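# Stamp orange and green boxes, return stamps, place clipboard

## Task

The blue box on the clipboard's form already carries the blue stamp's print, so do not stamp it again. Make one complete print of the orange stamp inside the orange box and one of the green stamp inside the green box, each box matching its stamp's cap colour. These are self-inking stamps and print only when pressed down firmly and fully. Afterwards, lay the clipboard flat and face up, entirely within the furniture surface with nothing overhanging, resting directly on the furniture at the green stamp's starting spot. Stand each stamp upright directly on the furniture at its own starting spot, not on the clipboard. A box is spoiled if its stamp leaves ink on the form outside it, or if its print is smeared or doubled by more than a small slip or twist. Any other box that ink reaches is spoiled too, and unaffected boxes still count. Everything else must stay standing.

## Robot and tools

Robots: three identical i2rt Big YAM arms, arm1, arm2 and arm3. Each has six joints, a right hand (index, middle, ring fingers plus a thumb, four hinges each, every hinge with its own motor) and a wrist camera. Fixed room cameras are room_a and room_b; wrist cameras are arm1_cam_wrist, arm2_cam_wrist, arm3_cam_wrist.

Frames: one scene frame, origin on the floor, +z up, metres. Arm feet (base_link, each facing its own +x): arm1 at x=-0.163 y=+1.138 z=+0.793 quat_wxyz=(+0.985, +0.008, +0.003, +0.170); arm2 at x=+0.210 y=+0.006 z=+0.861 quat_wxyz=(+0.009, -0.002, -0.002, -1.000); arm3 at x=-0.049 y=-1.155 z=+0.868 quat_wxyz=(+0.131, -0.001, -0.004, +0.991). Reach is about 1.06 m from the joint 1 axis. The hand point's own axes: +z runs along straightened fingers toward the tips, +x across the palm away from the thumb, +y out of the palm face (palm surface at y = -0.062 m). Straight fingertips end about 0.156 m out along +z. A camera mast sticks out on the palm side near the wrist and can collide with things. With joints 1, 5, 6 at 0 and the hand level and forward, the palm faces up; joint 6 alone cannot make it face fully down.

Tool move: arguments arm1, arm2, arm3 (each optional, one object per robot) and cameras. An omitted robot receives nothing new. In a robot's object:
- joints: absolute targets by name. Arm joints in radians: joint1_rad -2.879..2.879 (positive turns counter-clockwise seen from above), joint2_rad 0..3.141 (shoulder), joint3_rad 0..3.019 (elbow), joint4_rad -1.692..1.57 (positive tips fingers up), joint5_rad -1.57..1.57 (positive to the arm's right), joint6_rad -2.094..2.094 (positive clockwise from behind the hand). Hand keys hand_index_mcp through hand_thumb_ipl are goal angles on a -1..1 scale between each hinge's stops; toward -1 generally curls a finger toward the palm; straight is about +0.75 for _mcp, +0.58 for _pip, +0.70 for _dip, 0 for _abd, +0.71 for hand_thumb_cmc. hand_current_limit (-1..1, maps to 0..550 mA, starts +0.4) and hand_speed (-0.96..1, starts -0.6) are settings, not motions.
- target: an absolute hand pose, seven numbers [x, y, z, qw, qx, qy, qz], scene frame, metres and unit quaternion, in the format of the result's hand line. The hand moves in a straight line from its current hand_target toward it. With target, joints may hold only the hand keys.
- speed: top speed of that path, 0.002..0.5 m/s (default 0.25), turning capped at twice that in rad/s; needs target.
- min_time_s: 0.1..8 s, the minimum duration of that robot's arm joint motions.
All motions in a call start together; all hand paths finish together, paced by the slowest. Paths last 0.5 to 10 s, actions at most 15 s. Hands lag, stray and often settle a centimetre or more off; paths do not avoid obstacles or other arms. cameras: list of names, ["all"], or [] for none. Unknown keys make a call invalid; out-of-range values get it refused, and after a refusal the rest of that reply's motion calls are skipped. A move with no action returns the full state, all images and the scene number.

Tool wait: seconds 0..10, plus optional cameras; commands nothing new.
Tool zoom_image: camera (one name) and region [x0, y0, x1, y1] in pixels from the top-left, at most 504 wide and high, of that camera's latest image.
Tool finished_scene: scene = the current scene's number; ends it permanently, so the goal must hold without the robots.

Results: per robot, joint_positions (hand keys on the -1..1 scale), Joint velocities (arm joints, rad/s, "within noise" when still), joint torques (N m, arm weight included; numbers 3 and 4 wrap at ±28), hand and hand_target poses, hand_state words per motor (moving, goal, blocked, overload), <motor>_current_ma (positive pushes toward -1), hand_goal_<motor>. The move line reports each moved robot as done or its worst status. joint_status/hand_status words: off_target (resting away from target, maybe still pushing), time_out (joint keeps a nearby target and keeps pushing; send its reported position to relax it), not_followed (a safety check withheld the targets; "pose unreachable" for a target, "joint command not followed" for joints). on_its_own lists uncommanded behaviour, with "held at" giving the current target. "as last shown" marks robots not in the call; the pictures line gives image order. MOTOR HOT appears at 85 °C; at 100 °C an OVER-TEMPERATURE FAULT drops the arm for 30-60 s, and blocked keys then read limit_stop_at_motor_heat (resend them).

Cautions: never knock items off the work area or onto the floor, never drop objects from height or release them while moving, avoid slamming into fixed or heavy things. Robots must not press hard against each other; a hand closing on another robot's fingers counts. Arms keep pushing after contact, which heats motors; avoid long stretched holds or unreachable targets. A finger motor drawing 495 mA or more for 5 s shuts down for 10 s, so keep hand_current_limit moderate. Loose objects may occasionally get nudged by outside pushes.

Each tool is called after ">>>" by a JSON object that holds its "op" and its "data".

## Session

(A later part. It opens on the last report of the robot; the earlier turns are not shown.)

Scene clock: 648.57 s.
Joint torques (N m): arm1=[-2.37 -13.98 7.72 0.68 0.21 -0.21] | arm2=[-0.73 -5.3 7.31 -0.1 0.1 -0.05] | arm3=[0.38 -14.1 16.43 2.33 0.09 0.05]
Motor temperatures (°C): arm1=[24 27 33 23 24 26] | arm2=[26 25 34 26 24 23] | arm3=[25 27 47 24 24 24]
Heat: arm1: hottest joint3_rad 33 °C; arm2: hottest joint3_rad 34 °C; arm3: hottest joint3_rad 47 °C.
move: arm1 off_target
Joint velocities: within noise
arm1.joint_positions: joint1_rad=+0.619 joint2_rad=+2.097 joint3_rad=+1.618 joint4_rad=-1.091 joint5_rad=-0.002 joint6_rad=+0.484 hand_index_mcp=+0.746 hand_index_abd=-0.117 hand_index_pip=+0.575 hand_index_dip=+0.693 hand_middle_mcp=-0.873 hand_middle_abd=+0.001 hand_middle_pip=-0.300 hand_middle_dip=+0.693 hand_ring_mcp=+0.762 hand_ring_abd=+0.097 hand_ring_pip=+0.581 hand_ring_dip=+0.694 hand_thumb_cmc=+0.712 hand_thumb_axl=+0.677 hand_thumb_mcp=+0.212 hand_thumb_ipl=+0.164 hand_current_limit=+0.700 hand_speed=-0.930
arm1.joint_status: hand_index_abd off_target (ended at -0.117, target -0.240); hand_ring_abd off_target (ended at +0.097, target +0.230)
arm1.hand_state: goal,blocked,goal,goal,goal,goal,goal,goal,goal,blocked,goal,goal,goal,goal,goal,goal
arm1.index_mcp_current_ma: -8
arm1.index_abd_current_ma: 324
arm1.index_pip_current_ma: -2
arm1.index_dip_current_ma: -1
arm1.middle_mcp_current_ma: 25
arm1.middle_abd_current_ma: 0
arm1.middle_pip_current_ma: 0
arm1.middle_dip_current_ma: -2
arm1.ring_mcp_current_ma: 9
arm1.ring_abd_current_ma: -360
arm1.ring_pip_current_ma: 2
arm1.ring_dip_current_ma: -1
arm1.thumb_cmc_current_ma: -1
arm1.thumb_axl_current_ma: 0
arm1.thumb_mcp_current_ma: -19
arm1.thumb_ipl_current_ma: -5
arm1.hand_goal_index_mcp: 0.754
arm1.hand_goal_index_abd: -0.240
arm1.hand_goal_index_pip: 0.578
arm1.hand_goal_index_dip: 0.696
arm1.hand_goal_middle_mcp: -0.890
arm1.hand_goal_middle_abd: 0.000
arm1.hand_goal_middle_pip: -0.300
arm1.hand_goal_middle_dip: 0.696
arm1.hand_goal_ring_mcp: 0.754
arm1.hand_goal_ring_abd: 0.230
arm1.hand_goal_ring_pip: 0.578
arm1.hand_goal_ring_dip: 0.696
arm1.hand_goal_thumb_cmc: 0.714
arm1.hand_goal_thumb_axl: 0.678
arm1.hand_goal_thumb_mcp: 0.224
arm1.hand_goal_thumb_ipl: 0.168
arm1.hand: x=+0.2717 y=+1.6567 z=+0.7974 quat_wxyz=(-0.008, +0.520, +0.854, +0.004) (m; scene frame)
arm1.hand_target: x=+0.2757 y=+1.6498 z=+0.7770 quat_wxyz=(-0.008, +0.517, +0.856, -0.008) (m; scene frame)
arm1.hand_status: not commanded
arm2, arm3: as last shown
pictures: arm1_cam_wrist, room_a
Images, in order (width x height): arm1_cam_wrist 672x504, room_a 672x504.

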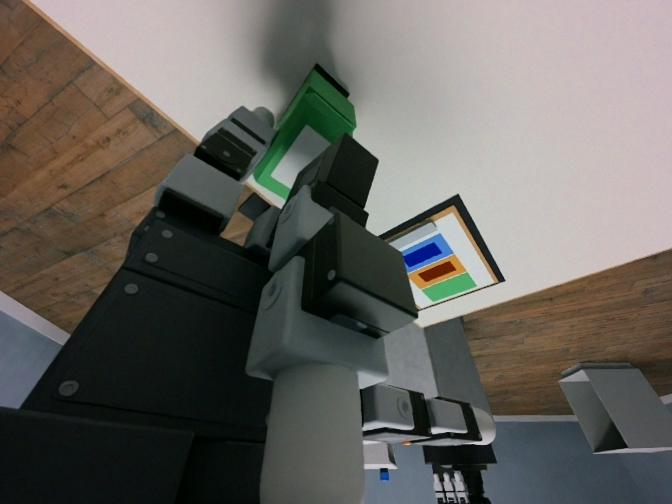

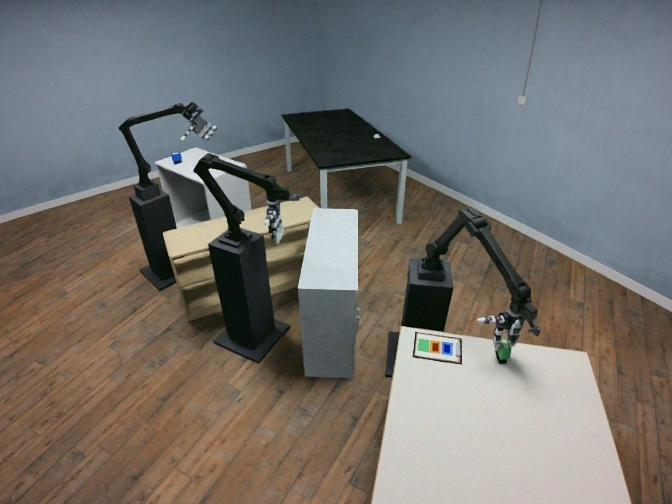

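>>> {"op": "move", "data": {"arm1": {"joints": {"hand_index_abd": -0.27, "hand_ring_abd": 0.255}}}}

>>> {"op": "move", "data": {"arm1": {"joints": {"joint2_rad": 2.058, "joint3_rad": 1.660, "joint4_rad": -1.140}, "min_time_s": 1.5}, "cameras": ["arm1_cam_wrist", "room_a"]}}

>>> {"op": "zoom_image", "data": {"camera": "arm1_cam_wrist", "region": [200, 20, 500, 240]}}

>>> {"op": "zoom_image", "data": {"camera": "room_a", "region": [480, 310, 530, 370]}}

Scene clock: 649.23 s.
Joint torques (N m): arm1=[-2.43 -13.98 7.69 0.66 0.21 -0.21] | arm2=[-0.73 -5.36 7.31 -0.1 0.1 -0.05] | arm3=[0.32 -14.15 16.43 2.32 0.09 0.05]
Motor temperatures (°C): arm1=[24 27 33 23 24 26] | arm2=[26 25 34 26 24 23] | arm3=[25 27 47 24 24 24]
Heat: arm1: hottest joint3_rad 33 °C; arm2: hottest joint3_rad 34 °C; arm3: hottest joint3_rad 47 °C.
move: arm1 off_target
Joint velocities: within noise
arm1.joint_positions: joint1_rad=+0.619 joint2_rad=+2.097 joint3_rad=+1.618 joint4_rad=-1.091 joint5_rad=-0.002 joint6_rad=+0.484 hand_index_mcp=+0.746 hand_index_abd=-0.121 hand_index_pip=+0.575 hand_index_dip=+0.693 hand_middle_mcp=-0.873 hand_middle_abd=+0.001 hand_middle_pip=-0.300 hand_middle_dip=+0.693 hand_ring_mcp=+0.763 hand_ring_abd=+0.097 hand_ring_pip=+0.581 hand_ring_dip=+0.694 hand_thumb_cmc=+0.712 hand_thumb_axl=+0.677 hand_thumb_mcp=+0.212 hand_thumb_ipl=+0.164 hand_current_limit=+0.700 hand_speed=-0.930
arm1.joint_status: hand_index_abd off_target (ended at -0.121, target -0.270); hand_ring_abd off_target (ended at +0.097, target +0.255)
arm1.hand_state: goal,blocked,goal,goal,goal,goal,goal,goal,goal,blocked,goal,goal,goal,goal,goal,goal
arm1.index_mcp_current_ma: -8
arm1.index_abd_current_ma: 426
arm1.index_pip_current_ma: -2
arm1.index_dip_current_ma: -1
arm1.middle_mcp_current_ma: 25
arm1.middle_abd_current_ma: 0
arm1.middle_pip_current_ma: 0
arm1.middle_dip_current_ma: -2
arm1.ring_mcp_current_ma: 9
arm1.ring_abd_current_ma: -465
arm1.ring_pip_current_ma: 2
arm1.ring_dip_current_ma: -1
arm1.thumb_cmc_current_ma: -1
arm1.thumb_axl_current_ma: 0
arm1.thumb_mcp_current_ma: -19
arm1.thumb_ipl_current_ma: -5
arm1.hand_goal_index_mcp: 0.754
arm1.hand_goal_index_abd: -0.270
arm1.hand_goal_index_pip: 0.578
arm1.hand_goal_index_dip: 0.696
arm1.hand_goal_middle_mcp: -0.890
arm1.hand_goal_middle_abd: 0.000
arm1.hand_goal_middle_pip: -0.300
arm1.hand_goal_middle_dip: 0.696
arm1.hand_goal_ring_mcp: 0.754
arm1.hand_goal_ring_abd: 0.256
arm1.hand_goal_ring_pip: 0.578
arm1.hand_goal_ring_dip: 0.696
arm1.hand_goal_thumb_cmc: 0.714
arm1.hand_goal_thumb_axl: 0.678
arm1.hand_goal_thumb_mcp: 0.224
arm1.hand_goal_thumb_ipl: 0.168
arm1.hand: x=+0.2717 y=+1.6567 z=+0.7974 quat_wxyz=(-0.008, +0.520, +0.854, +0.004) (m; scene frame)
arm1.hand_target: x=+0.2757 y=+1.6498 z=+0.7771 quat_wxyz=(-0.008, +0.517, +0.856, -0.008) (m; scene frame)
arm1.hand_status: not commanded
arm2, arm3: as last shown
pictures: none

Scene clock: 651.03 s.
Joint torques (N m): arm1=[-2.43 -18.14 11.84 -0.21 0.21 -0.2] | arm2=[-0.73 -5.48 7.3 -0.1 0.1 -0.05] | arm3=[0.32 -14.15 16.43 2.32 0.09 0.05]
Motor temperatures (°C): arm1=[24 27 33 23 24 26] | arm2=[26 25 34 26 24 23] | arm3=[25 27 47 24 24 24]
Heat: arm1: hottest joint3_rad 33 °C; arm2: hottest joint3_rad 34 °C; arm3: hottest joint3_rad 47 °C.
move: arm1 done
Joint velocities: within noise
arm1.joint_positions: joint1_rad=+0.619 joint2_rad=+2.091 joint3_rad=+1.618 joint4_rad=-1.132 joint5_rad=-0.002 joint6_rad=+0.483 hand_index_mcp=+0.742 hand_index_abd=-0.121 hand_index_pip=+0.572 hand_index_dip=+0.693 hand_middle_mcp=-0.873 hand_middle_abd=+0.001 hand_middle_pip=-0.300 hand_middle_dip=+0.693 hand_ring_mcp=+0.760 hand_ring_abd=+0.097 hand_ring_pip=+0.581 hand_ring_dip=+0.696 hand_thumb_cmc=+0.712 hand_thumb_axl=+0.677 hand_thumb_mcp=+0.212 hand_thumb_ipl=+0.164 hand_current_limit=+0.700 hand_speed=-0.930
arm1.joint_status: all done
arm1.hand_state: goal,blocked,goal,goal,goal,goal,goal,goal,goal,blocked,goal,goal,goal,goal,goal,goal
arm1.index_mcp_current_ma: -15
arm1.index_abd_current_ma: 426
arm1.index_pip_current_ma: -5
arm1.index_dip_current_ma: -2
arm1.middle_mcp_current_ma: 25
arm1.middle_abd_current_ma: 0
arm1.middle_pip_current_ma: 0
arm1.middle_dip_current_ma: -2
arm1.ring_mcp_current_ma: 5
arm1.ring_abd_current_ma: -465
arm1.ring_pip_current_ma: 2
arm1.ring_dip_current_ma: 0
arm1.thumb_cmc_current_ma: -1
arm1.thumb_axl_current_ma: 0
arm1.thumb_mcp_current_ma: -19
arm1.thumb_ipl_current_ma: -5
arm1.hand_goal_index_mcp: 0.754
arm1.hand_goal_index_abd: -0.270
arm1.hand_goal_index_pip: 0.578
arm1.hand_goal_index_dip: 0.696
arm1.hand_goal_middle_mcp: -0.890
arm1.hand_goal_middle_abd: 0.000
arm1.hand_goal_middle_pip: -0.300
arm1.hand_goal_middle_dip: 0.696
arm1.hand_goal_ring_mcp: 0.754
arm1.hand_goal_ring_abd: 0.256
arm1.hand_goal_ring_pip: 0.578
arm1.hand_goal_ring_dip: 0.696
arm1.hand_goal_thumb_cmc: 0.714
arm1.hand_goal_thumb_axl: 0.678
arm1.hand_goal_thumb_mcp: 0.224
arm1.hand_goal_thumb_ipl: 0.168
arm1.hand: x=+0.2664 y=+1.6491 z=+0.7988 quat_wxyz=(-0.009, +0.519, +0.854, -0.013) (m; scene frame)
arm1.hand_target: x=+0.2839 y=+1.6597 z=+0.8370 quat_wxyz=(-0.006, +0.517, +0.855, +0.021) (m; scene frame)
arm1.hand_status: not commanded
arm2.joint_positions: joint1_rad=-1.273 joint2_rad=+1.063 joint3_rad=+0.756 joint4_rad=-1.201 joint5_rad=+0.000 joint6_rad=+0.010 hand_index_mcp=+0.751 hand_index_abd=-0.001 hand_index_pip=+0.575 hand_index_dip=+0.693 hand_middle_mcp=+0.751 hand_middle_abd=+0.000 hand_middle_pip=+0.575 hand_middle_dip=+0.694 hand_ring_mcp=+0.751 hand_ring_abd=+0.000 hand_ring_pip=+0.575 hand_ring_dip=+0.693 hand_thumb_cmc=+0.712 hand_thumb_axl=+0.677 hand_thumb_mcp=+0.222 hand_thumb_ipl=+0.163 hand_current_limit=+0.700 hand_speed=-0.850
arm2.joint_status: not commanded
arm2.hand_state: goal,goal,goal,goal,goal,goal,goal,goal,goal,goal,goal,goal,goal,goal,goal,goal
arm2.index_mcp_current_ma: -10
arm2.index_abd_current_ma: -3
arm2.index_pip_current_ma: -10
arm2.index_dip_current_ma: -9
arm2.middle_mcp_current_ma: -11
arm2.middle_abd_current_ma: 1
arm2.middle_pip_current_ma: -9
arm2.middle_dip_current_ma: -7
arm2.ring_mcp_current_ma: -11
arm2.ring_abd_current_ma: -1
arm2.ring_pip_current_ma: -9
arm2.ring_dip_current_ma: -10
arm2.thumb_cmc_current_ma: -6
arm2.thumb_axl_current_ma: -4
arm2.thumb_mcp_current_ma: -10
arm2.thumb_ipl_current_ma: -22
arm2.hand_goal_index_mcp: 0.754
arm2.hand_goal_index_abd: 0.000
arm2.hand_goal_index_pip: 0.578
arm2.hand_goal_index_dip: 0.696
arm2.hand_goal_middle_mcp: 0.754
arm2.hand_goal_middle_abd: 0.000
arm2.hand_goal_middle_pip: 0.578
arm2.hand_goal_middle_dip: 0.696
arm2.hand_goal_ring_mcp: 0.754
arm2.hand_goal_ring_abd: 0.000
arm2.hand_goal_ring_pip: 0.578
arm2.hand_goal_ring_dip: 0.696
arm2.hand_goal_thumb_cmc: 0.714
arm2.hand_goal_thumb_axl: 0.678
arm2.hand_goal_thumb_mcp: 0.224
arm2.hand_goal_thumb_ipl: 0.168
arm2.hand: x=+0.1215 y=+0.3569 z=+0.9963 quat_wxyz=(+0.007, +0.152, -0.988, -0.029) (m; scene frame)
arm2.hand_target: x=+0.1253 y=+0.3537 z=+0.9954 quat_wxyz=(+0.006, +0.152, -0.988, -0.025) (m; scene frame)
arm2.hand_status: not commanded
arm3.joint_positions: joint1_rad=-0.661 joint2_rad=+1.359 joint3_rad=+1.551 joint4_rad=-1.019 joint5_rad=-0.001 joint6_rad=+1.030 hand_index_mcp=+1.000 hand_index_abd=+0.003 hand_index_pip=-1.000 hand_index_dip=+0.699 hand_middle_mcp=+1.000 hand_middle_abd=+0.002 hand_middle_pip=-0.998 hand_middle_dip=+0.698 hand_ring_mcp=+1.000 hand_ring_abd=+0.000 hand_ring_pip=-0.995 hand_ring_dip=+0.698 hand_thumb_cmc=+0.715 hand_thumb_axl=+0.677 hand_thumb_mcp=+0.223 hand_thumb_ipl=+0.168 hand_current_limit=+0.800 hand_speed=-0.800
arm3.joint_status: not commanded
arm3.hand_state: goal,goal,goal,goal,goal,goal,goal,goal,goal,goal,goal,goal,goal,goal,goal,goal
arm3.index_mcp_current_ma: -1
arm3.index_abd_current_ma: 5
arm3.index_pip_current_ma: 0
arm3.index_dip_current_ma: 5
arm3.middle_mcp_current_ma: 0
arm3.middle_abd_current_ma: 3
arm3.middle_pip_current_ma: 4
arm3.middle_dip_current_ma: 4
arm3.ring_mcp_current_ma: 0
arm3.ring_abd_current_ma: 0
arm3.ring_pip_current_ma: 11
arm3.ring_dip_current_ma: 5
arm3.thumb_cmc_current_ma: 1
arm3.thumb_axl_current_ma: -1
arm3.thumb_mcp_current_ma: -9
arm3.thumb_ipl_current_ma: -1
arm3.hand_goal_index_mcp: 1.000
arm3.hand_goal_index_abd: 0.000
arm3.hand_goal_index_pip: -1.000
arm3.hand_goal_index_dip: 0.696
arm3.hand_goal_middle_mcp: 1.000
arm3.hand_goal_middle_abd: 0.000
arm3.hand_goal_middle_pip: -1.000
arm3.hand_goal_middle_dip: 0.696
arm3.hand_goal_ring_mcp: 1.000
arm3.hand_goal_ring_abd: 0.000
arm3.hand_goal_ring_pip: -1.000
arm3.hand_goal_ring_dip: 0.696
arm3.hand_goal_thumb_cmc: 0.714
arm3.hand_goal_thumb_axl: 0.678
arm3.hand_goal_thumb_mcp: 0.226
arm3.hand_goal_thumb_ipl: 0.168
arm3.hand: x=-0.3254 y=-0.6529 z=+1.2925 quat_wxyz=(-0.269, +0.176, +0.914, +0.246) (m; scene frame)
arm3.hand_target: x=-0.3295 y=-0.6478 z=+1.3228 quat_wxyz=(-0.294, +0.178, +0.901, +0.266) (m; scene frame)
arm3.hand_status: not commanded
pictures: arm1_cam_wrist, room_a
Images, in order (width x height): arm1_cam_wrist 672x504, room_a 672x504.

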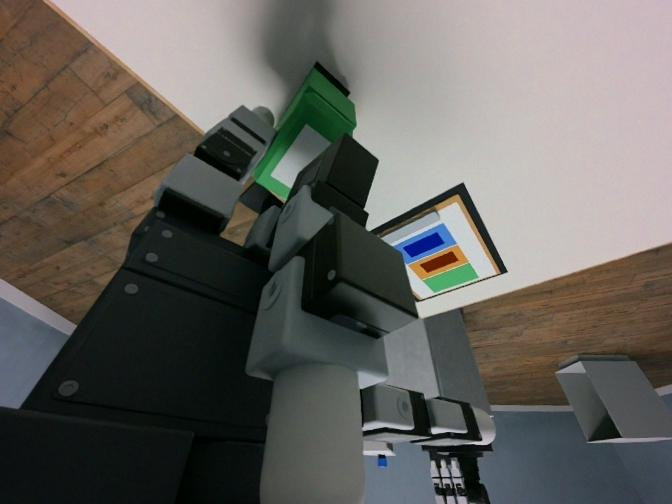

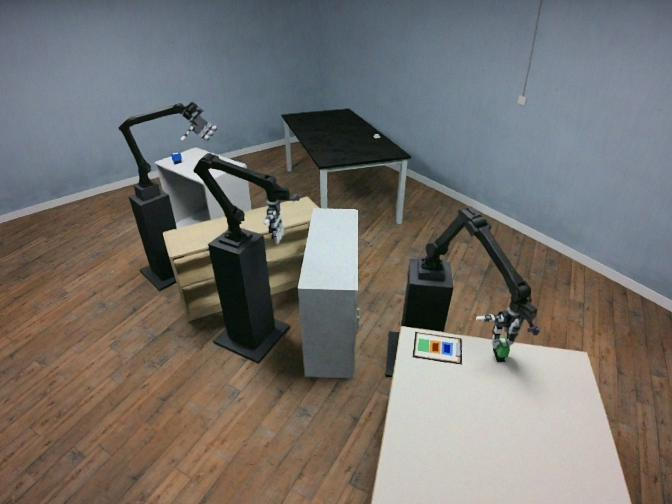

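Scaled by 1.680 from the camera's 672x504 image, which has a finer 960x720 frame.

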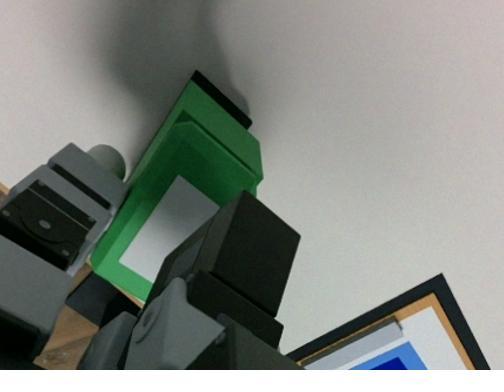

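Scaled by 8.400 from the camera's 672x504 image, which has a finer 960x720 frame.

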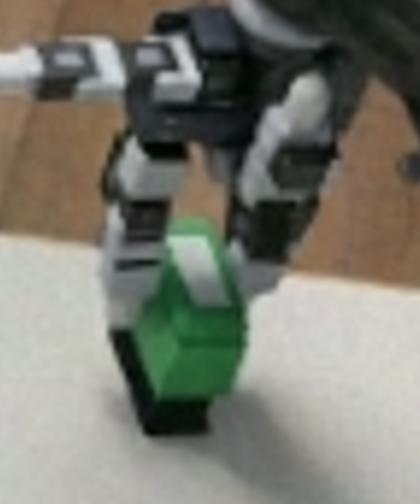

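>>> {"op": "move", "data": {"arm1": {"joints": {"joint2_rad": 2.021, "joint3_rad": 1.692, "joint4_rad": -1.190}, "min_time_s": 2.0}, "cameras": ["arm1_cam_wrist", "room_a"]}}

>>> {"op": "zoom_image", "data": {"camera": "arm1_cam_wrist", "region": [200, 20, 500, 240]}}

>>> {"op": "zoom_image", "data": {"camera": "room_a", "region": [480, 310, 530, 370]}}

Scene clock: 653.67 s.
Joint torques (N m): arm1=[-2.32 -18.32 12.79 -0.17 0.21 -0.21] | arm2=[-0.73 -5.42 7.31 -0.09 0.1 -0.06] | arm3=[0.32 -14.1 16.42 2.32 0.09 0.05]
Motor temperatures (°C): arm1=[24 27 34 23 24 26] | arm2=[26 25 34 26 24 23] | arm3=[25 27 47 24 24 24]
Heat: arm1: hottest joint3_rad 34 °C; arm2: hottest joint3_rad 34 °C; arm3: hottest joint3_rad 47 °C.
move: arm1 done
Joint velocities: within noise
arm1.joint_positions: joint1_rad=+0.619 joint2_rad=+2.053 joint3_rad=+1.642 joint4_rad=-1.182 joint5_rad=-0.002 joint6_rad=+0.483 hand_index_mcp=+0.742 hand_index_abd=-0.121 hand_index_pip=+0.572 hand_index_dip=+0.693 hand_middle_mcp=-0.873 hand_middle_abd=+0.001 hand_middle_pip=-0.300 hand_middle_dip=+0.693 hand_ring_mcp=+0.760 hand_ring_abd=+0.097 hand_ring_pip=+0.581 hand_ring_dip=+0.696 hand_thumb_cmc=+0.712 hand_thumb_axl=+0.677 hand_thumb_mcp=+0.212 hand_thumb_ipl=+0.164 hand_current_limit=+0.700 hand_speed=-0.930
arm1.joint_status: all done
arm1.hand_state: goal,blocked,goal,goal,goal,goal,goal,goal,goal,blocked,goal,goal,goal,goal,goal,goal
arm1.index_mcp_current_ma: -15
arm1.index_abd_current_ma: 426
arm1.index_pip_current_ma: -5
arm1.index_dip_current_ma: -2
arm1.middle_mcp_current_ma: 25
arm1.middle_abd_current_ma: 0
arm1.middle_pip_current_ma: 0
arm1.middle_dip_current_ma: -2
arm1.ring_mcp_current_ma: 5
arm1.ring_abd_current_ma: -465
arm1.ring_pip_current_ma: 2
arm1.ring_dip_current_ma: 0
arm1.thumb_cmc_current_ma: -1
arm1.thumb_axl_current_ma: 0
arm1.thumb_mcp_current_ma: -19
arm1.thumb_ipl_current_ma: -5
arm1.hand_goal_index_mcp: 0.754
arm1.hand_goal_index_abd: -0.270
arm1.hand_goal_index_pip: 0.578
arm1.hand_goal_index_dip: 0.696
arm1.hand_goal_middle_mcp: -0.890
arm1.hand_goal_middle_abd: 0.000
arm1.hand_goal_middle_pip: -0.300
arm1.hand_goal_middle_dip: 0.696
arm1.hand_goal_ring_mcp: 0.754
arm1.hand_goal_ring_abd: 0.256
arm1.hand_goal_ring_pip: 0.578
arm1.hand_goal_ring_dip: 0.696
arm1.hand_goal_thumb_cmc: 0.714
arm1.hand_goal_thumb_axl: 0.678
arm1.hand_goal_thumb_mcp: 0.224
arm1.hand_goal_thumb_ipl: 0.168
arm1.hand: x=+0.2676 y=+1.6500 z=+0.8299 quat_wxyz=(-0.009, +0.519, +0.855, -0.007) (m; scene frame)
arm1.hand_target: x=+0.2856 y=+1.6613 z=+0.8717 quat_wxyz=(-0.005, +0.517, +0.855, +0.030) (m; scene frame)
arm1.hand_status: not commanded
arm2, arm3: as last shown
pictures: arm1_cam_wrist, room_a
Images, in order (width x height): arm1_cam_wrist 672x504, room_a 672x504.

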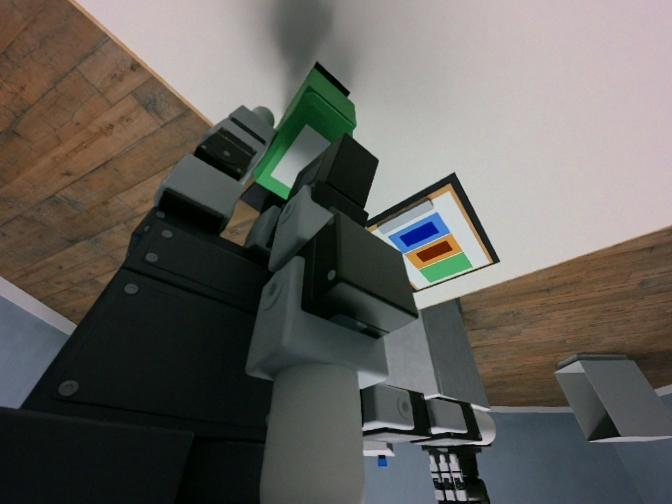

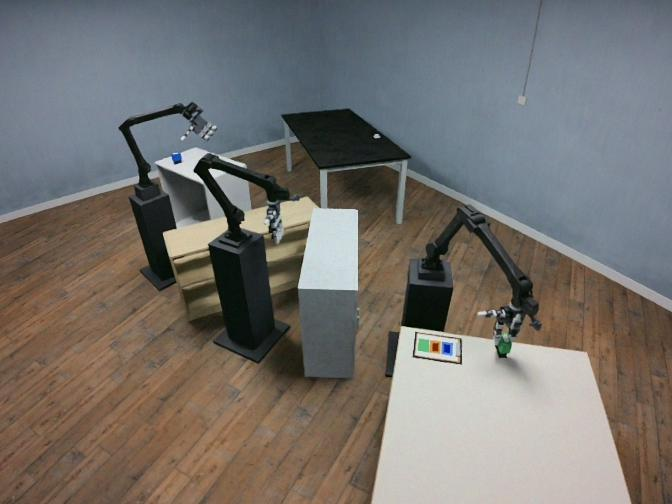

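Scaled by 1.680 from the camera's 672x504 image, which has a finer 960x720 frame.

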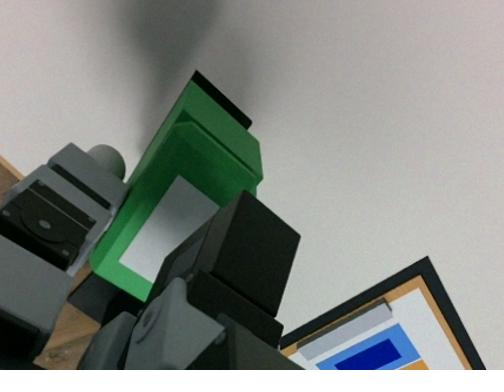

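Scaled by 8.400 from the camera's 672x504 image, which has a finer 960x720 frame.

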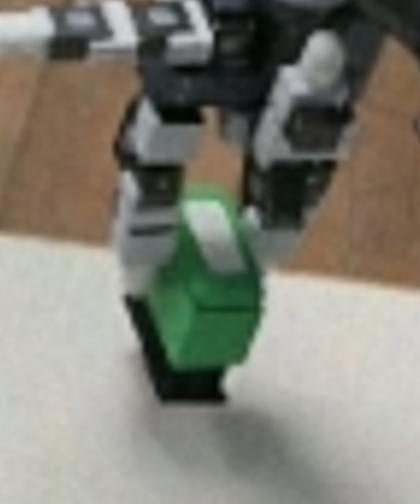

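>>> {"op": "move", "data": {"arm1": {"joints": {"joint1_rad": -0.086, "joint2_rad": 1.629, "joint3_rad": 1.24, "joint4_rad": -1.156, "joint6_rad": -0.04}, "min_time_s": 3.5}, "cameras": ["arm1_cam_wrist", "room_a"]}}

>>> {"op": "zoom_image", "data": {"camera": "arm1_cam_wrist", "region": [200, 20, 500, 240]}}

>>> {"op": "zoom_image", "data": {"camera": "room_a", "region": [395, 290, 475, 370]}}

Scene clock: 658.57 s.
Joint torques (N m): arm1=[-1.85 -12.98 8.34 0.73 0.13 -0.26] | arm2=[-0.73 -5.36 7.31 -0.09 0.1 -0.06] | arm3=[0.32 -14.15 16.42 2.32 0.09 0.06]
Motor temperatures (°C): arm1=[24 27 34 23 24 26] | arm2=[26 25 34 26 24 23] | arm3=[25 27 47 24 24 24]
Heat: arm1: hottest joint3_rad 34 °C; arm2: hottest joint3_rad 34 °C; arm3: hottest joint3_rad 47 °C.
move: arm1 done
Joint velocities: within noise
arm1.joint_positions: joint1_rad=-0.080 joint2_rad=+1.654 joint3_rad=+1.240 joint4_rad=-1.167 joint5_rad=-0.001 joint6_rad=-0.021 hand_index_mcp=+0.742 hand_index_abd=-0.121 hand_index_pip=+0.572 hand_index_dip=+0.693 hand_middle_mcp=-0.873 hand_middle_abd=+0.001 hand_middle_pip=-0.300 hand_middle_dip=+0.693 hand_ring_mcp=+0.760 hand_ring_abd=+0.097 hand_ring_pip=+0.581 hand_ring_dip=+0.696 hand_thumb_cmc=+0.712 hand_thumb_axl=+0.677 hand_thumb_mcp=+0.212 hand_thumb_ipl=+0.164 hand_current_limit=+0.700 hand_speed=-0.930
arm1.joint_status: all done
arm1.hand_state: goal,blocked,goal,goal,goal,goal,goal,goal,goal,blocked,goal,goal,goal,goal,goal,goal
arm1.index_mcp_current_ma: -15
arm1.index_abd_current_ma: 426
arm1.index_pip_current_ma: -5
arm1.index_dip_current_ma: -2
arm1.middle_mcp_current_ma: 25
arm1.middle_abd_current_ma: 0
arm1.middle_pip_current_ma: 0
arm1.middle_dip_current_ma: -2
arm1.ring_mcp_current_ma: 5
arm1.ring_abd_current_ma: -465
arm1.ring_pip_current_ma: 2
arm1.ring_dip_current_ma: 0
arm1.thumb_cmc_current_ma: -1
arm1.thumb_axl_current_ma: 0
arm1.thumb_mcp_current_ma: -19
arm1.thumb_ipl_current_ma: -5
arm1.hand_goal_index_mcp: 0.754
arm1.hand_goal_index_abd: -0.270
arm1.hand_goal_index_pip: 0.578
arm1.hand_goal_index_dip: 0.696
arm1.hand_goal_middle_mcp: -0.890
arm1.hand_goal_middle_abd: 0.000
arm1.hand_goal_middle_pip: -0.300
arm1.hand_goal_middle_dip: 0.696
arm1.hand_goal_ring_mcp: 0.754
arm1.hand_goal_ring_abd: 0.256
arm1.hand_goal_ring_pip: 0.578
arm1.hand_goal_ring_dip: 0.696
arm1.hand_goal_thumb_cmc: 0.714
arm1.hand_goal_thumb_axl: 0.678
arm1.hand_goal_thumb_mcp: 0.224
arm1.hand_goal_thumb_ipl: 0.168
arm1.hand: x=+0.3775 y=+1.2592 z=+0.8906 quat_wxyz=(-0.011, +0.600, +0.800, +0.000) (m; scene frame)
arm1.hand_target: x=+0.3816 y=+1.2580 z=+0.9050 quat_wxyz=(+0.001, +0.595, +0.803, +0.014) (m; scene frame)
arm1.hand_status: not commanded
arm2, arm3: as last shown
pictures: arm1_cam_wrist, room_a
Images, in order (width x height): arm1_cam_wrist 672x504, room_a 672x504.

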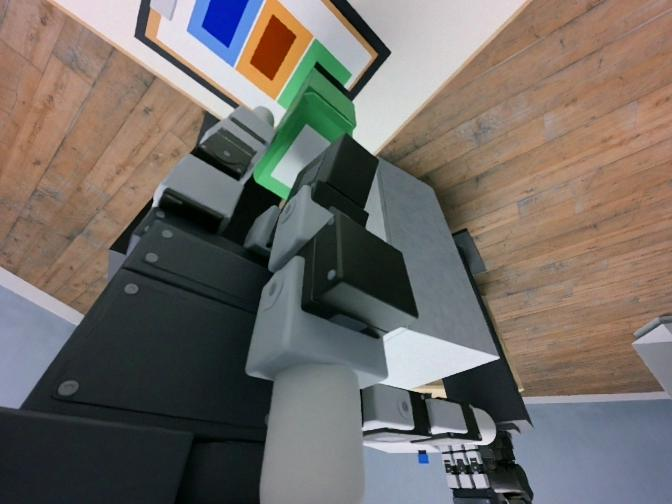

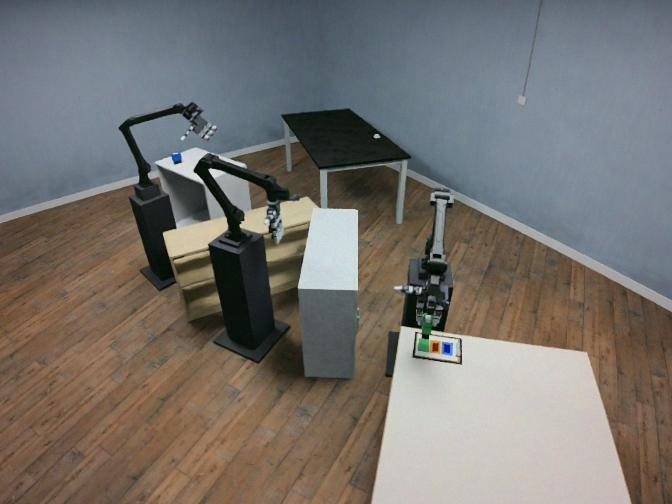

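Scaled by 1.680 from the camera's 672x504 image, which has a finer 960x720 frame.

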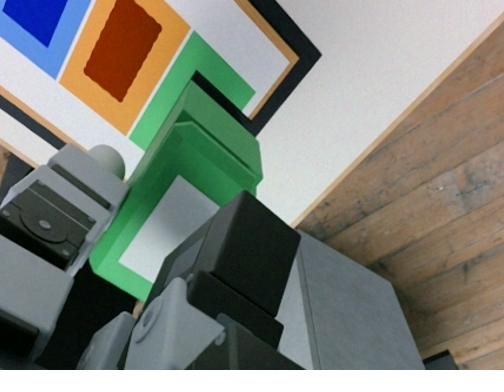

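Scaled by 6.300 from the camera's 672x504 image, which has a finer 960x720 frame.

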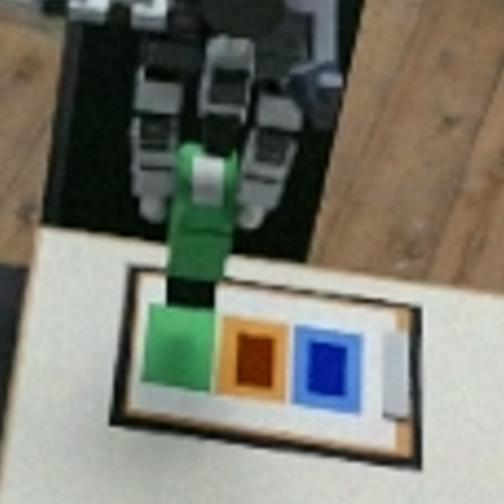

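>>> {"op": "move", "data": {"arm1": {"joints": {"joint2_rad": 1.744, "joint3_rad": 1.147, "joint4_rad": -0.991}, "min_time_s": 2.5}, "cameras": ["arm1_cam_wrist", "room_a"]}}

>>> {"op": "zoom_image", "data": {"camera": "arm1_cam_wrist", "region": [200, 20, 500, 240]}}

>>> {"op": "zoom_image", "data": {"camera": "room_a", "region": [395, 290, 475, 370]}}

Scene clock: 662.73 s.
Joint torques (N m): arm1=[-1.79 -10.34 7.68 0.66 0.13 -0.21] | arm2=[-0.73 -5.42 7.31 -0.1 0.1 -0.06] | arm3=[0.32 -14.15 16.43 2.32 0.09 0.05]
Motor temperatures (°C): arm1=[24 27 34 23 24 26] | arm2=[26 25 34 26 24 23] | arm3=[25 27 47 24 24 24]
Heat: arm1: hottest joint3_rad 34 °C; arm2: hottest joint3_rad 34 °C; arm3: hottest joint3_rad 47 °C.
move: arm1 done
Joint velocities: within noise
arm1.joint_positions: joint1_rad=-0.080 joint2_rad=+1.728 joint3_rad=+1.147 joint4_rad=-1.001 joint5_rad=-0.001 joint6_rad=-0.022 hand_index_mcp=+0.742 hand_index_abd=-0.121 hand_index_pip=+0.572 hand_index_dip=+0.693 hand_middle_mcp=-0.873 hand_middle_abd=+0.001 hand_middle_pip=-0.300 hand_middle_dip=+0.693 hand_ring_mcp=+0.760 hand_ring_abd=+0.097 hand_ring_pip=+0.581 hand_ring_dip=+0.696 hand_thumb_cmc=+0.712 hand_thumb_axl=+0.677 hand_thumb_mcp=+0.212 hand_thumb_ipl=+0.164 hand_current_limit=+0.700 hand_speed=-0.930
arm1.joint_status: all done
arm1.hand_state: goal,blocked,goal,goal,goal,goal,goal,goal,goal,blocked,goal,goal,goal,goal,goal,goal
arm1.index_mcp_current_ma: -15
arm1.index_abd_current_ma: 426
arm1.index_pip_current_ma: -5
arm1.index_dip_current_ma: -2
arm1.middle_mcp_current_ma: 25
arm1.middle_abd_current_ma: 0
arm1.middle_pip_current_ma: 0
arm1.middle_dip_current_ma: -2
arm1.ring_mcp_current_ma: 5
arm1.ring_abd_current_ma: -465
arm1.ring_pip_current_ma: 2
arm1.ring_dip_current_ma: 0
arm1.thumb_cmc_current_ma: -1
arm1.thumb_axl_current_ma: 0
arm1.thumb_mcp_current_ma: -19
arm1.thumb_ipl_current_ma: -5
arm1.hand_goal_index_mcp: 0.754
arm1.hand_goal_index_abd: -0.270
arm1.hand_goal_index_pip: 0.578
arm1.hand_goal_index_dip: 0.696
arm1.hand_goal_middle_mcp: -0.890
arm1.hand_goal_middle_abd: 0.000
arm1.hand_goal_middle_pip: -0.300
arm1.hand_goal_middle_dip: 0.696
arm1.hand_goal_ring_mcp: 0.754
arm1.hand_goal_ring_abd: 0.256
arm1.hand_goal_ring_pip: 0.578
arm1.hand_goal_ring_dip: 0.696
arm1.hand_goal_thumb_cmc: 0.714
arm1.hand_goal_thumb_axl: 0.678
arm1.hand_goal_thumb_mcp: 0.224
arm1.hand_goal_thumb_ipl: 0.168
arm1.hand: x=+0.3736 y=+1.2593 z=+0.8259 quat_wxyz=(-0.012, +0.600, +0.800, -0.001) (m; scene frame)
arm1.hand_target: x=+0.3753 y=+1.2578 z=+0.8186 quat_wxyz=(-0.013, +0.595, +0.804, -0.003) (m; scene frame)
arm1.hand_status: not commanded
arm2, arm3: as last shown
pictures: arm1_cam_wrist, room_a
Images, in order (width x height): arm1_cam_wrist 672x504, room_a 672x504.

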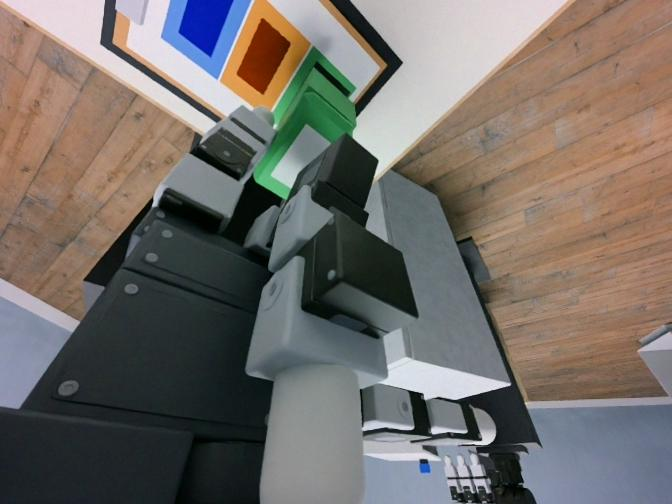

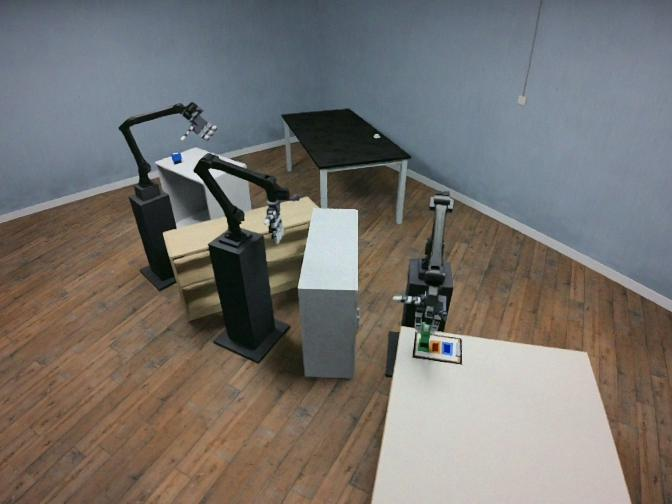

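Scaled by 1.680 from the camera's 672x504 image, which has a finer 960x720 frame.

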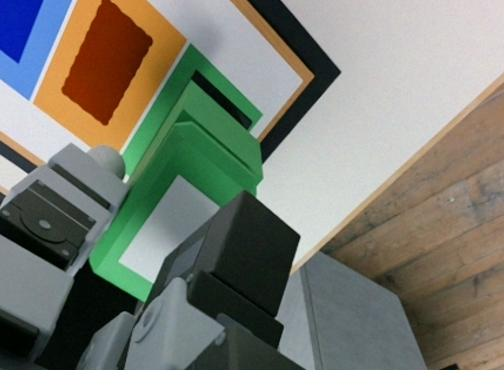

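Scaled by 6.300 from the camera's 672x504 image, which has a finer 960x720 frame.

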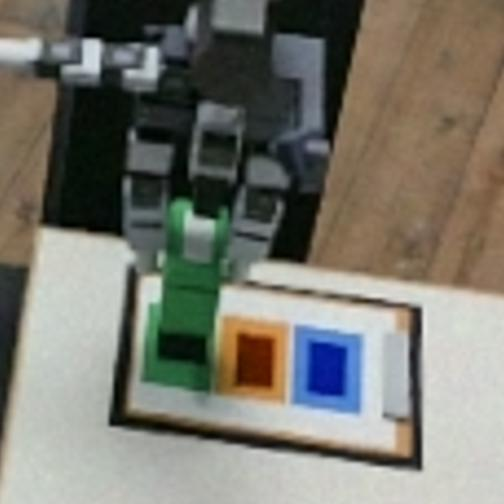

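>>> {"op": "move", "data": {"arm1": {"joints": {"joint2_rad": 1.766, "joint3_rad": 1.115, "joint4_rad": -0.929}, "min_time_s": 1.5}, "cameras": ["arm1_cam_wrist", "room_a"]}}

>>> {"op": "zoom_image", "data": {"camera": "arm1_cam_wrist", "region": [260, 20, 400, 130]}}

>>> {"op": "zoom_image", "data": {"camera": "room_a", "region": [400, 310, 450, 370]}}

Scene clock: 665.30 s.
Joint torques (N m): arm1=[-1.79 -10.17 7.35 0.72 0.14 -0.21] | arm2=[-0.73 -5.36 7.31 -0.1 0.1 -0.06] | arm3=[0.32 -14.1 16.43 2.32 0.09 0.06]
Motor temperatures (°C): arm1=[24 27 34 23 24 26] | arm2=[26 25 34 26 24 23] | arm3=[25 27 47 24 24 24]
Heat: arm1: hottest joint3_rad 34 °C; arm2: hottest joint3_rad 34 °C; arm3: hottest joint3_rad 47 °C.
move: arm1 done
Joint velocities: within noise
arm1.joint_positions: joint1_rad=-0.080 joint2_rad=+1.749 joint3_rad=+1.116 joint4_rad=-0.939 joint5_rad=-0.001 joint6_rad=-0.022 hand_index_mcp=+0.742 hand_index_abd=-0.121 hand_index_pip=+0.572 hand_index_dip=+0.693 hand_middle_mcp=-0.873 hand_middle_abd=+0.001 hand_middle_pip=-0.300 hand_middle_dip=+0.693 hand_ring_mcp=+0.760 hand_ring_abd=+0.097 hand_ring_pip=+0.581 hand_ring_dip=+0.696 hand_thumb_cmc=+0.712 hand_thumb_axl=+0.677 hand_thumb_mcp=+0.212 hand_thumb_ipl=+0.164 hand_current_limit=+0.700 hand_speed=-0.930
arm1.joint_status: all done
arm1.hand_state: goal,blocked,goal,goal,goal,goal,goal,goal,goal,blocked,goal,goal,goal,goal,goal,goal
arm1.index_mcp_current_ma: -15
arm1.index_abd_current_ma: 426
arm1.index_pip_current_ma: -5
arm1.index_dip_current_ma: -2
arm1.middle_mcp_current_ma: 25
arm1.middle_abd_current_ma: 0
arm1.middle_pip_current_ma: 0
arm1.middle_dip_current_ma: -2
arm1.ring_mcp_current_ma: 5
arm1.ring_abd_current_ma: -465
arm1.ring_pip_current_ma: 2
arm1.ring_dip_current_ma: 0
arm1.thumb_cmc_current_ma: -1
arm1.thumb_axl_current_ma: 0
arm1.thumb_mcp_current_ma: -19
arm1.thumb_ipl_current_ma: -5
arm1.hand_goal_index_mcp: 0.754
arm1.hand_goal_index_abd: -0.270
arm1.hand_goal_index_pip: 0.578
arm1.hand_goal_index_dip: 0.696
arm1.hand_goal_middle_mcp: -0.890
arm1.hand_goal_middle_abd: 0.000
arm1.hand_goal_middle_pip: -0.300
arm1.hand_goal_middle_dip: 0.696
arm1.hand_goal_ring_mcp: 0.754
arm1.hand_goal_ring_abd: 0.256
arm1.hand_goal_ring_pip: 0.578
arm1.hand_goal_ring_dip: 0.696
arm1.hand_goal_thumb_cmc: 0.714
arm1.hand_goal_thumb_axl: 0.678
arm1.hand_goal_thumb_mcp: 0.224
arm1.hand_goal_thumb_ipl: 0.168
arm1.hand: x=+0.3723 y=+1.2593 z=+0.8082 quat_wxyz=(-0.008, +0.600, +0.800, +0.003) (m; scene frame)
arm1.hand_target: x=+0.3732 y=+1.2576 z=+0.7997 quat_wxyz=(-0.010, +0.595, +0.804, +0.000) (m; scene frame)
arm1.hand_status: not commanded
arm2, arm3: as last shown
pictures: arm1_cam_wrist, room_a
Images, in order (width x height): arm1_cam_wrist 672x504, room_a 672x504.

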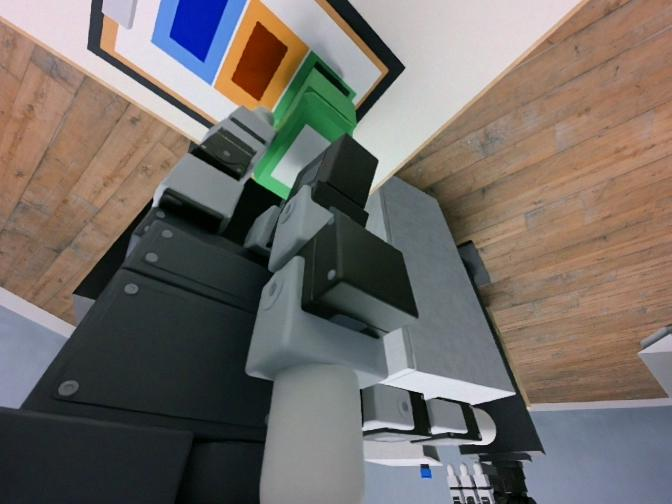

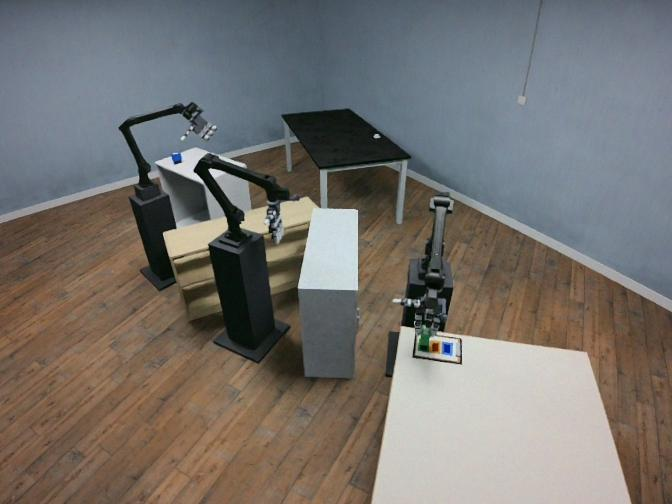

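Scaled by 3.600 from the camera's 672x504 image, which has a finer 960x720 frame.

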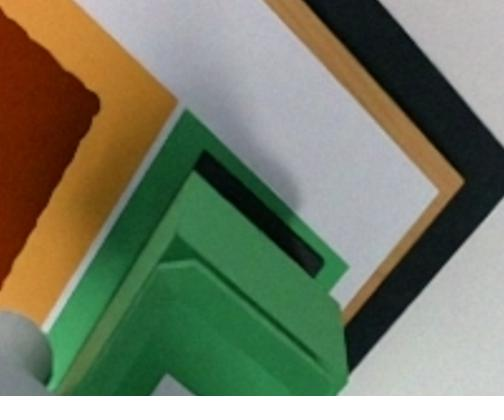

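Scaled by 8.400 from the camera's 672x504 image, which has a finer 960x720 frame.

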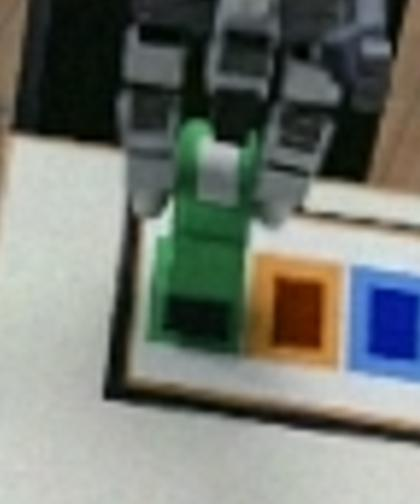

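>>> {"op": "move", "data": {"arm1": {"joints": {"joint2_rad": 1.769, "joint3_rad": 1.100, "joint4_rad": -0.911}, "min_time_s": 1.0}, "cameras": ["arm1_cam_wrist", "room_a"]}}

>>> {"op": "zoom_image", "data": {"camera": "arm1_cam_wrist", "region": [260, 20, 400, 130]}}

>>> {"op": "zoom_image", "data": {"camera": "room_a", "region": [400, 310, 450, 370]}}

Scene clock: 667.10 s.
Joint torques (N m): arm1=[-1.73 -10.11 7.23 0.7 0.13 -0.21] | arm2=[-0.73 -5.36 7.3 -0.09 0.11 -0.06] | arm3=[0.38 -14.15 16.43 2.32 0.09 0.06]
Motor temperatures (°C): arm1=[24 27 34 23 24 26] | arm2=[26 25 34 26 24 23] | arm3=[25 27 47 24 24 24]
Heat: arm1: hottest joint3_rad 34 °C; arm2: hottest joint3_rad 34 °C; arm3: hottest joint3_rad 47 °C.
move: arm1 done
Joint velocities: within noise
arm1.joint_positions: joint1_rad=-0.080 joint2_rad=+1.751 joint3_rad=+1.100 joint4_rad=-0.921 joint5_rad=-0.001 joint6_rad=-0.022 hand_index_mcp=+0.742 hand_index_abd=-0.121 hand_index_pip=+0.572 hand_index_dip=+0.693 hand_middle_mcp=-0.873 hand_middle_abd=+0.001 hand_middle_pip=-0.300 hand_middle_dip=+0.693 hand_ring_mcp=+0.760 hand_ring_abd=+0.097 hand_ring_pip=+0.581 hand_ring_dip=+0.696 hand_thumb_cmc=+0.712 hand_thumb_axl=+0.677 hand_thumb_mcp=+0.212 hand_thumb_ipl=+0.164 hand_current_limit=+0.700 hand_speed=-0.930
arm1.joint_status: all done
arm1.hand_state: goal,blocked,goal,goal,goal,goal,goal,goal,goal,blocked,goal,goal,goal,goal,goal,goal
arm1.index_mcp_current_ma: -15
arm1.index_abd_current_ma: 426
arm1.index_pip_current_ma: -5
arm1.index_dip_current_ma: -2
arm1.middle_mcp_current_ma: 25
arm1.middle_abd_current_ma: 0
arm1.middle_pip_current_ma: 0
arm1.middle_dip_current_ma: -2
arm1.ring_mcp_current_ma: 5
arm1.ring_abd_current_ma: -465
arm1.ring_pip_current_ma: 2
arm1.ring_dip_current_ma: 0
arm1.thumb_cmc_current_ma: -1
arm1.thumb_axl_current_ma: 0
arm1.thumb_mcp_current_ma: -19
arm1.thumb_ipl_current_ma: -5
arm1.hand_goal_index_mcp: 0.754
arm1.hand_goal_index_abd: -0.270
arm1.hand_goal_index_pip: 0.578
arm1.hand_goal_index_dip: 0.696
arm1.hand_goal_middle_mcp: -0.890
arm1.hand_goal_middle_abd: 0.000
arm1.hand_goal_middle_pip: -0.300
arm1.hand_goal_middle_dip: 0.696
arm1.hand_goal_ring_mcp: 0.754
arm1.hand_goal_ring_abd: 0.256
arm1.hand_goal_ring_pip: 0.578
arm1.hand_goal_ring_dip: 0.696
arm1.hand_goal_thumb_cmc: 0.714
arm1.hand_goal_thumb_axl: 0.678
arm1.hand_goal_thumb_mcp: 0.224
arm1.hand_goal_thumb_ipl: 0.168
arm1.hand: x=+0.3692 y=+1.2585 z=+0.8024 quat_wxyz=(-0.008, +0.600, +0.800, +0.003) (m; scene frame)
arm1.hand_target: x=+0.3698 y=+1.2568 z=+0.7935 quat_wxyz=(-0.010, +0.595, +0.804, +0.000) (m; scene frame)
arm1.hand_status: not commanded
arm2, arm3: as last shown
pictures: arm1_cam_wrist, room_a
Images, in order (width x height): arm1_cam_wrist 672x504, room_a 672x504.

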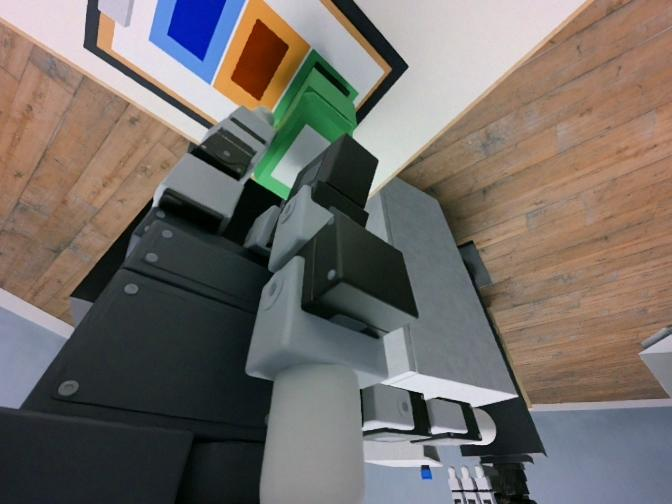

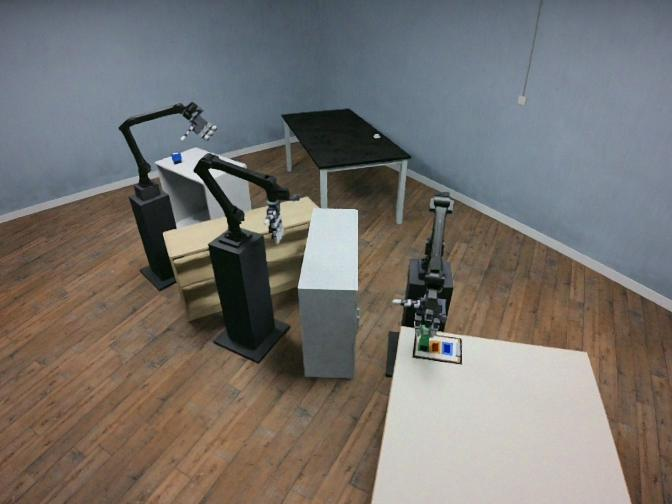

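Scaled by 3.600 from the camera's 672x504 image, which has a finer 960x720 frame.

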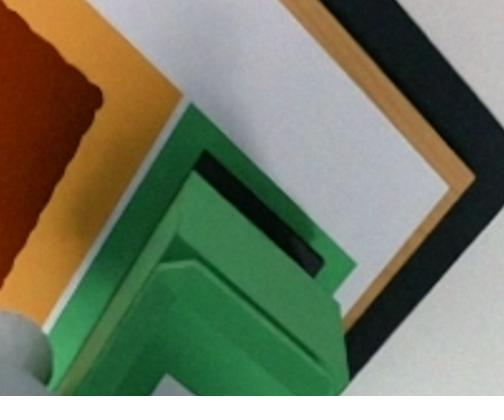

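Scaled by 8.400 from the camera's 672x504 image, which has a finer 960x720 frame.

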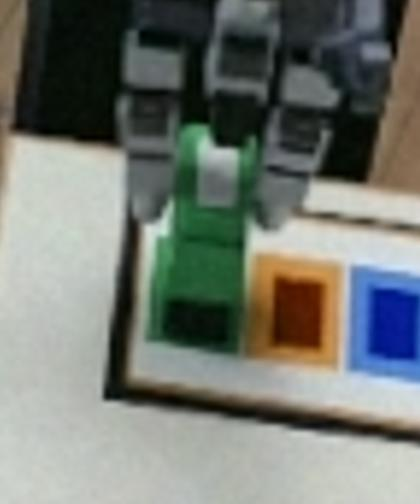

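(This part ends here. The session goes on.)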